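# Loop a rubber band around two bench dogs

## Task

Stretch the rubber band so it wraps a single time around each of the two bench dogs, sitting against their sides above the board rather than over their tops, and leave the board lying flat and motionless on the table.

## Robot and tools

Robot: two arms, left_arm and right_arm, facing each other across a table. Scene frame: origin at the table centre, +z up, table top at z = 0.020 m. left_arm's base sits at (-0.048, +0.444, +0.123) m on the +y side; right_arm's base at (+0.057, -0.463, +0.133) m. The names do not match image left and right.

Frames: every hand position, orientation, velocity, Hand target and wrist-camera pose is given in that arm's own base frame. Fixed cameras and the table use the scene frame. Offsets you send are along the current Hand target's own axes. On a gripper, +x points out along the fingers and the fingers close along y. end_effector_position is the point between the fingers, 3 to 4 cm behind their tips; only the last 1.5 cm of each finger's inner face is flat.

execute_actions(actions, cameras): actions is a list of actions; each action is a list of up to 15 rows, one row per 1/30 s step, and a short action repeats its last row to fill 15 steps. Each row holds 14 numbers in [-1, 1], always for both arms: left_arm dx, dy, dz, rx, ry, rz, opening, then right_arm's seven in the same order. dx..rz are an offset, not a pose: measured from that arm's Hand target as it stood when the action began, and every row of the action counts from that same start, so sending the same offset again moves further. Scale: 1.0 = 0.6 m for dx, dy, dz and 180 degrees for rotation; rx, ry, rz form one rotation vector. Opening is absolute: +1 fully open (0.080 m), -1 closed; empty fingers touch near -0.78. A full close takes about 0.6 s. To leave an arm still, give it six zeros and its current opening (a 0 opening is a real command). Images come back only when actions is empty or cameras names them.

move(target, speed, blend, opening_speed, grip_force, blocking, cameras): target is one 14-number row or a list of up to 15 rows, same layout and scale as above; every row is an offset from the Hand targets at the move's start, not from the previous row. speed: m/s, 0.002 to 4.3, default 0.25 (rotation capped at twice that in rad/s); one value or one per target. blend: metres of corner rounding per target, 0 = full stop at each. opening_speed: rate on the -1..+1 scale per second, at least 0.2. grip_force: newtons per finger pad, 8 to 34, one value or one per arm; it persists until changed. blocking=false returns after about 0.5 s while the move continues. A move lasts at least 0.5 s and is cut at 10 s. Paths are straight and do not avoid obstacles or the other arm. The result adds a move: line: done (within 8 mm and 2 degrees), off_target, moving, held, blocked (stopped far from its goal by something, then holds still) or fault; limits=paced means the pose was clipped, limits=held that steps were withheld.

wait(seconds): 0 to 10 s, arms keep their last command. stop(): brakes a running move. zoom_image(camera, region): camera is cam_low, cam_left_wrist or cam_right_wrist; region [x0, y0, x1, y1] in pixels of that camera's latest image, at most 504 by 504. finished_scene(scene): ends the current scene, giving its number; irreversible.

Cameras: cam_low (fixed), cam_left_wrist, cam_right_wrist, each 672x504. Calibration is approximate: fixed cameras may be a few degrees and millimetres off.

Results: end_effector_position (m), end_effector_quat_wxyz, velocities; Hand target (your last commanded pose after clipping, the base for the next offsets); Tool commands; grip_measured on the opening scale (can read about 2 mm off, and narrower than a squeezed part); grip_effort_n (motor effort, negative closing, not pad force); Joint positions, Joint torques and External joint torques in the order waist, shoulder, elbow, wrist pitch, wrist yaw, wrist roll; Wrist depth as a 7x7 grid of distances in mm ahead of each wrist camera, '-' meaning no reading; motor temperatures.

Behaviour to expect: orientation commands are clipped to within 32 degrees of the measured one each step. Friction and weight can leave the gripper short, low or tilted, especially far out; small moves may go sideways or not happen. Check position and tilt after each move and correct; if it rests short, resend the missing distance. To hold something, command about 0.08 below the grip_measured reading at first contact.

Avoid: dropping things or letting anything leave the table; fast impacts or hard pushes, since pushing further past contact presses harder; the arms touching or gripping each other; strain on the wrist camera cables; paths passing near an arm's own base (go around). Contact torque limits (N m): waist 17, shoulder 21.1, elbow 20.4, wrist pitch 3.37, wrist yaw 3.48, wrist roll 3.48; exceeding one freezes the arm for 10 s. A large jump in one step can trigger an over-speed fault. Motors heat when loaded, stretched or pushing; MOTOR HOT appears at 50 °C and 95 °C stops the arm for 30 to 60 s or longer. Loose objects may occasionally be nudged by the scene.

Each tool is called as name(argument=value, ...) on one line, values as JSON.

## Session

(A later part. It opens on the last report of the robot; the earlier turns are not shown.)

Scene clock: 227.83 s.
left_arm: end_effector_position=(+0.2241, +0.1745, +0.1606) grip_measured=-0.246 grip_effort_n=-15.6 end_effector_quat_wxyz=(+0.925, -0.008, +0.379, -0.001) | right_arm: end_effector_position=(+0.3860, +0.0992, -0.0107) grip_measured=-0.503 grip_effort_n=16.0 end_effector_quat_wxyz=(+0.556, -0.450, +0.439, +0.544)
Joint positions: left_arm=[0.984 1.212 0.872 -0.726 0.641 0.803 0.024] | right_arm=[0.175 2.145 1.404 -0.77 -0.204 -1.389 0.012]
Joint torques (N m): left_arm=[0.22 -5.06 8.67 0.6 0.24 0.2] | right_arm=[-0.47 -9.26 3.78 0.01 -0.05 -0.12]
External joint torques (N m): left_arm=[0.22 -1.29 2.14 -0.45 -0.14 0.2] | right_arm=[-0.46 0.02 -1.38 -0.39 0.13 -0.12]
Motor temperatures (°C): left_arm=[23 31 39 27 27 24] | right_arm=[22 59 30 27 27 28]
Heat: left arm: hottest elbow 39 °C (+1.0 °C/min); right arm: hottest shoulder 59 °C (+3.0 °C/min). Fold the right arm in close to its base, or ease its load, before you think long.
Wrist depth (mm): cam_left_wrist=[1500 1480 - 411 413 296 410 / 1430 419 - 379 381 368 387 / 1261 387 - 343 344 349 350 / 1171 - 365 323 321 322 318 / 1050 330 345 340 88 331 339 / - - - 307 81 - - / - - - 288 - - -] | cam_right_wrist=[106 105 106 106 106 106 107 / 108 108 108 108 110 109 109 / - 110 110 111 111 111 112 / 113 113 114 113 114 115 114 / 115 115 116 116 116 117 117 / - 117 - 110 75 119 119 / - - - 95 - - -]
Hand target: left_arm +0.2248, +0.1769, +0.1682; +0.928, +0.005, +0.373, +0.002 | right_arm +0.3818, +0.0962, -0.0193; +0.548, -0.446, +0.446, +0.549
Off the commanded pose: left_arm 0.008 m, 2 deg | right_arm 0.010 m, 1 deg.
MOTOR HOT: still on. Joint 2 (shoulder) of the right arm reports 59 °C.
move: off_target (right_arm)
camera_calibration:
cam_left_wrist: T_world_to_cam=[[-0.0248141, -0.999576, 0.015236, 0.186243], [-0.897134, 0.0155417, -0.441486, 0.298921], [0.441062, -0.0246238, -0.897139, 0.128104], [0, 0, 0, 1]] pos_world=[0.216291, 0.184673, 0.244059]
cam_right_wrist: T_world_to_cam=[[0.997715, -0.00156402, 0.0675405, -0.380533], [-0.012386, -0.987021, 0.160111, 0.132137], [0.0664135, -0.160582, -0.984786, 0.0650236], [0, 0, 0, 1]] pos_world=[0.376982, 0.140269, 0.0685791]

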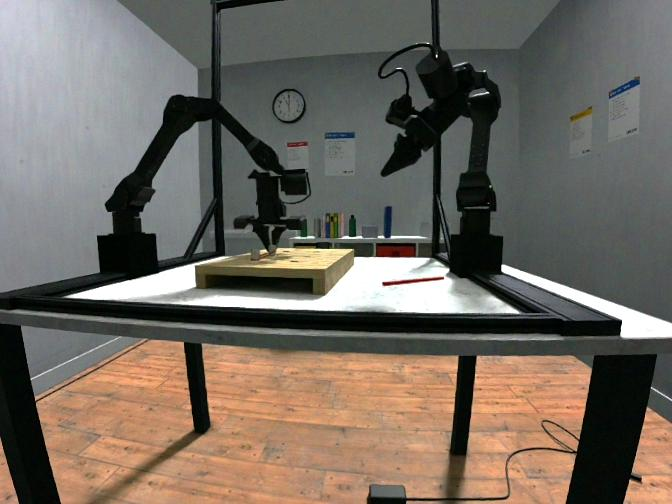

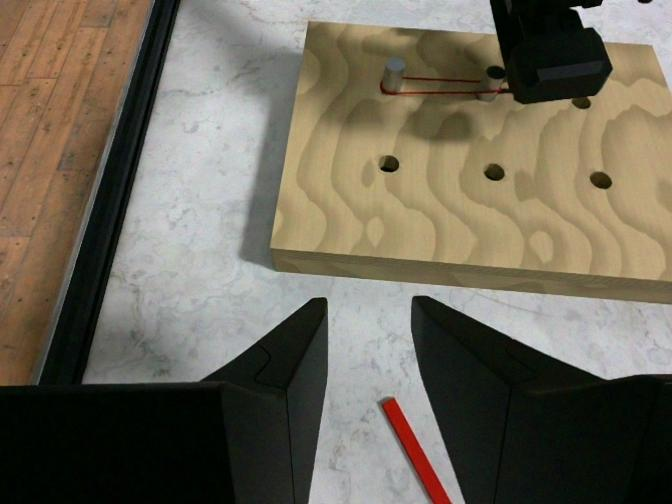

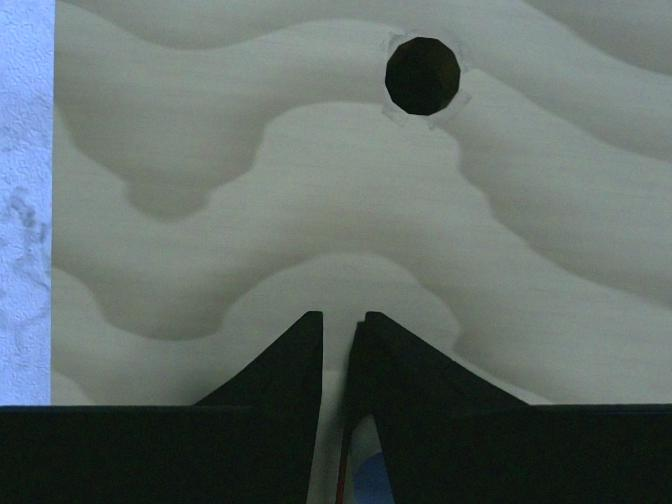

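move(target=[[0,0,0,0,0,0,-0.25,-0.007,0,-0.028,0,0,0,-0.5],[0,0,0,0,0,0,-0.25,-0.04,0,-0.02,0,0,0,-0.5]], speed=0.05, cameras=["all"])

zoom_image(camera="cam_left_wrist", region=[360, 40, 520, 140])

zoom_image(camera="cam_low", region=[250, 225, 295, 261])

Scene clock: 234.63 s.
left_arm: end_effector_position=(+0.2241, +0.1745, +0.1606) grip_measured=-0.246 grip_effort_n=-15.1 end_effector_quat_wxyz=(+0.925, -0.008, +0.379, -0.001) | right_arm: end_effector_position=(+0.3749, +0.0867, -0.0034) grip_measured=-0.503 grip_effort_n=13.7 end_effector_quat_wxyz=(+0.543, -0.436, +0.448, +0.560)
Joint positions: left_arm=[0.984 1.212 0.872 -0.726 0.641 0.803 0.024] | right_arm=[0.141 2.127 1.407 -0.85 -0.221 -1.435 0.012]
Joint torques (N m): left_arm=[0.26 -5.14 8.7 0.62 0.24 0.17] | right_arm=[-1.39 -12.13 5.74 0.24 0.34 0]
External joint torques (N m): left_arm=[0.29 -1.41 2.3 -0.38 -0.13 0.17] | right_arm=[-1.45 -3.02 0.68 -0.06 0.54 0]
Motor temperatures (°C): left_arm=[23 31 39 27 27 24] | right_arm=[22 57 30 27 27 28]
Heat: left arm: hottest elbow 39 °C (+1.0 °C/min); right arm: hottest shoulder 57 °C (+3.0 °C/min). Fold the right arm in close to its base, or ease its load, before you think long.
Wrist depth (mm): cam_left_wrist=[1522 1522 - 411 419 279 404 / 1402 407 435 378 378 376 384 / 1239 384 398 341 345 346 348 / 1152 364 - 322 322 322 317 / 325 318 - 332 88 344 334 / 304 - - 301 81 - - / - - - 76 - - -] | cam_right_wrist=[166 117 116 115 115 113 112 / 170 119 118 117 116 115 114 / 173 122 121 120 119 117 116 / 177 124 123 122 121 120 119 / 182 127 125 124 123 122 121 / 184 129 - 126 75 124 123 / - - - 130 - - -]
Hand target: left_arm +0.2248, +0.1769, +0.1682; +0.928, +0.005, +0.373, +0.002 | right_arm +0.3818, +0.0796, +0.0017; +0.548, -0.446, +0.446, +0.549
Off the commanded pose: left_arm 0.008 m, 2 deg | right_arm 0.011 m, 2 deg.
MOTOR HOT: still on. Joint 2 (shoulder) of the right arm reports 57 °C.
move: off_target (right_arm)
camera_calibration:
cam_left_wrist: T_world_to_cam=[[-0.0248141, -0.999576, 0.015236, 0.186243], [-0.897134, 0.0155417, -0.441486, 0.298921], [0.441062, -0.0246238, -0.897139, 0.128104], [0, 0, 0, 1]] pos_world=[0.216291, 0.184673, 0.244059]
cam_right_wrist: T_world_to_cam=[[0.999809, 0.00999287, 0.0167681, -0.371878], [0.00731527, -0.988237, 0.152757, 0.111152], [0.0180974, -0.152605, -0.988122, 0.0882848], [0, 0, 0, 1]] pos_world=[0.369396, 0.127034, 0.0764925]

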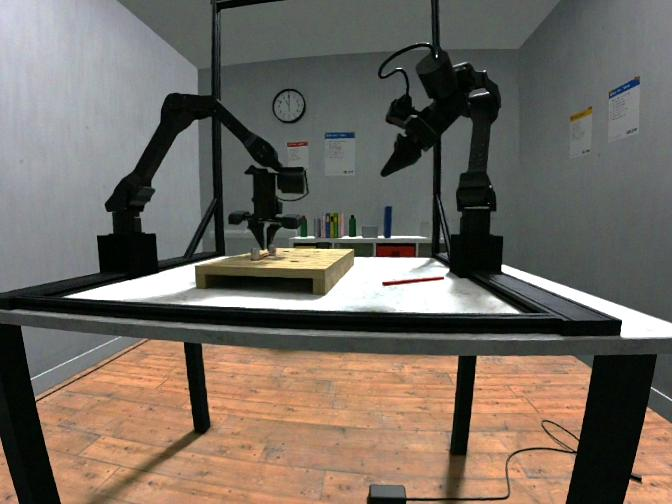

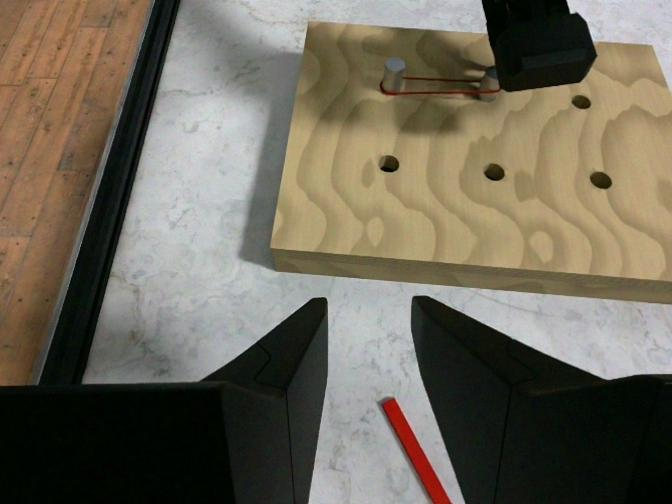

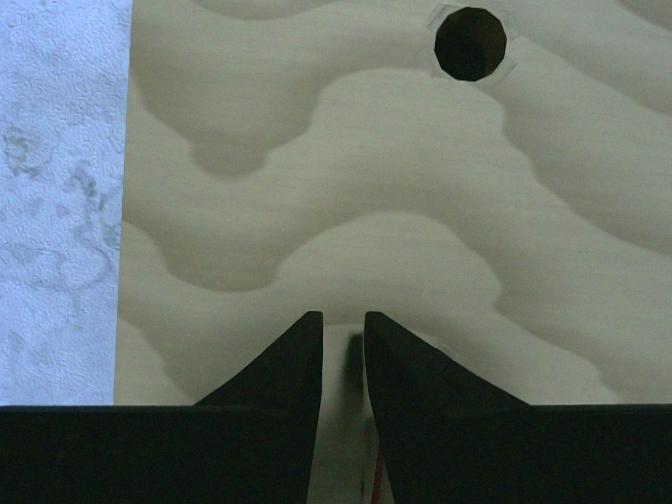

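Scaled by 3.150 from the camera's 672x504 image, which has a finer 960x720 frame.

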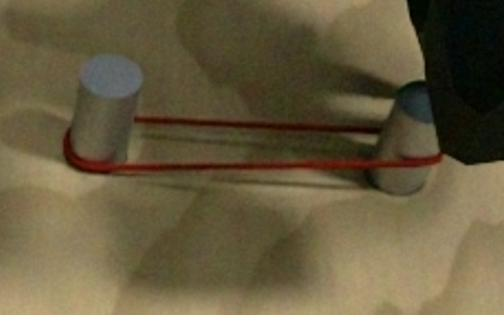

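Scaled by 11.200 from the camera's 672x504 image, which has a finer 960x720 frame.

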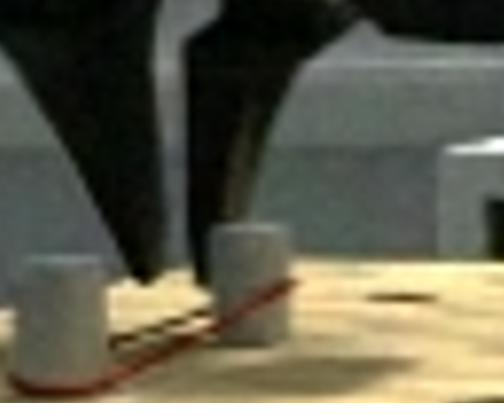

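move(target=[[0,0,0,0,0,0,-0.25,-0.04,0,0.0,0,0,0,-0.5],[0,0,0,0,0,0,-0.25,-0.18,0,0.06,0,0,0,-0.5]], speed=[0.05,0.12], cameras=["all"])

zoom_image(camera="cam_left_wrist", region=[360, 40, 520, 140])

zoom_image(camera="cam_low", region=[240, 230, 300, 270])

Scene clock: 243.07 s.
left_arm: end_effector_position=(+0.2241, +0.1745, +0.1606) grip_measured=-0.246 grip_effort_n=-15.6 end_effector_quat_wxyz=(+0.925, -0.008, +0.379, -0.001) | right_arm: end_effector_position=(+0.3788, +0.0915, +0.1081) grip_measured=-0.503 grip_effort_n=13.7 end_effector_quat_wxyz=(+0.543, -0.441, +0.455, +0.551)
Joint positions: left_arm=[0.984 1.212 0.872 -0.726 0.641 0.803 0.024] | right_arm=[0.161 2.02 1.709 -1.249 -0.199 -1.404 0.012]
Joint torques (N m): left_arm=[0.14 -5.3 8.68 0.62 0.27 0.19] | right_arm=[0.07 -11.91 7.1 -0.18 -0.13 0.11]
External joint torques (N m): left_arm=[0.16 -1.53 2.18 -0.42 -0.11 0.19] | right_arm=[0.18 -2.94 1.44 -0.5 0.03 0.11]
Motor temperatures (°C): left_arm=[23 31 39 27 27 24] | right_arm=[22 57 31 27 27 28]
Heat: left arm: hottest elbow 39 °C (+1.0 °C/min); right arm: hottest shoulder 57 °C (+2.0 °C/min). Fold the right arm in close to its base, or ease its load, before you think long.
Wrist depth (mm): cam_left_wrist=[1500 1511 479 421 416 428 424 / 1375 427 - 380 377 382 386 / 1276 392 - 343 345 346 352 / 1177 363 - 324 323 323 317 / 1065 339 - 338 88 - 337 / 304 - - 310 81 - - / - - - 76 - - -] | cam_right_wrist=[271 270 221 218 216 215 213 / 279 276 224 224 221 220 218 / 286 282 231 228 226 225 224 / 292 289 237 234 232 230 228 / 299 296 241 238 236 236 234 / - - - 94 75 240 240 / - - - 251 - - -]
Hand target: left_arm +0.2248, +0.1769, +0.1682; +0.928, +0.005, +0.373, +0.002 | right_arm +0.3819, +0.0929, +0.1148; +0.548, -0.446, +0.446, +0.549
Off the commanded pose: left_arm 0.008 m, 2 deg | right_arm 0.007 m, 1 deg.
MOTOR HOT: still on. Joint 2 (shoulder) of the right arm reports 57 °C.
move: done
camera_calibration:
cam_left_wrist: T_world_to_cam=[[-0.0248141, -0.999576, 0.015236, 0.186243], [-0.897134, 0.0155417, -0.441486, 0.298921], [0.441062, -0.0246238, -0.897139, 0.128104], [0, 0, 0, 1]] pos_world=[0.216291, 0.184673, 0.244059]
cam_right_wrist: T_world_to_cam=[[0.999731, -0.000687237, 0.0231668, -0.377314], [-0.00468674, -0.984905, 0.173033, 0.100885], [0.0226981, -0.173095, -0.984644, 0.198853], [0, 0, 0, 1]] pos_world=[0.373172, 0.133523, 0.187084]

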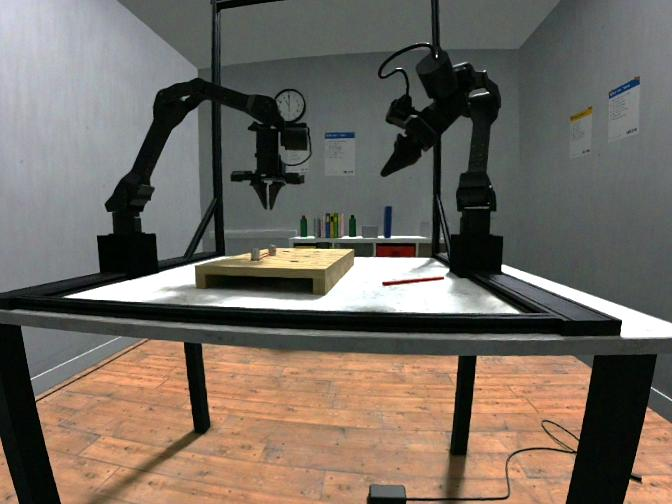

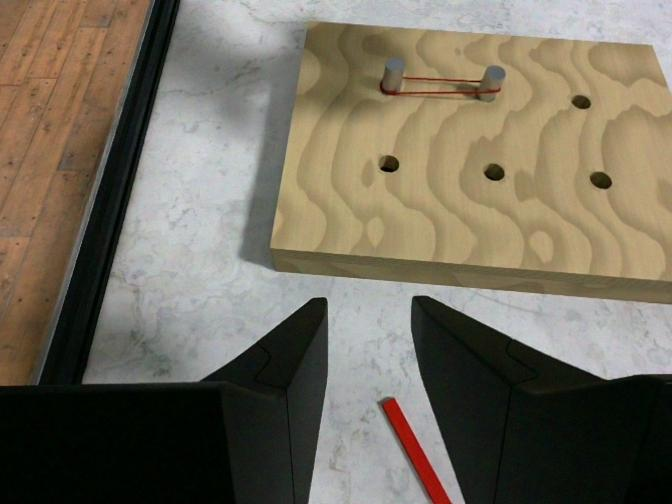

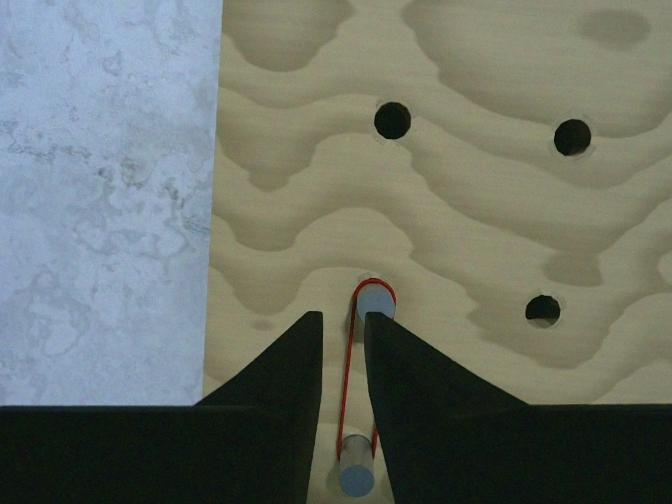

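Scaled by 3.150 from the camera's 672x504 image, which has a finer 960x720 frame.

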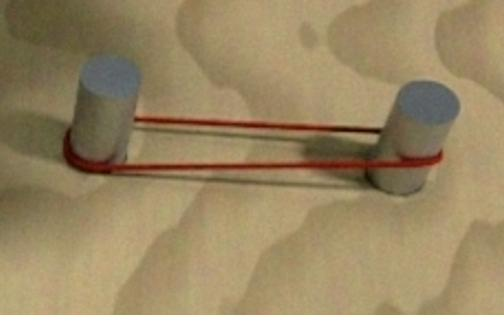

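Scaled by 8.400 from the camera's 672x504 image, which has a finer 960x720 frame.

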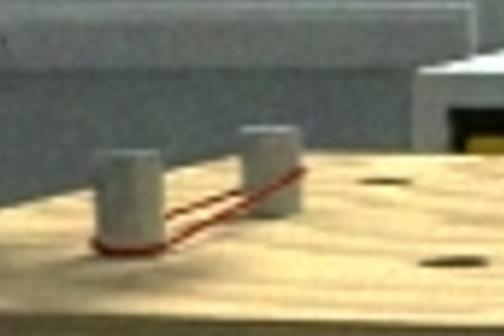

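Done.

finished_scene(scene=2)

The scene is finished: the task was done.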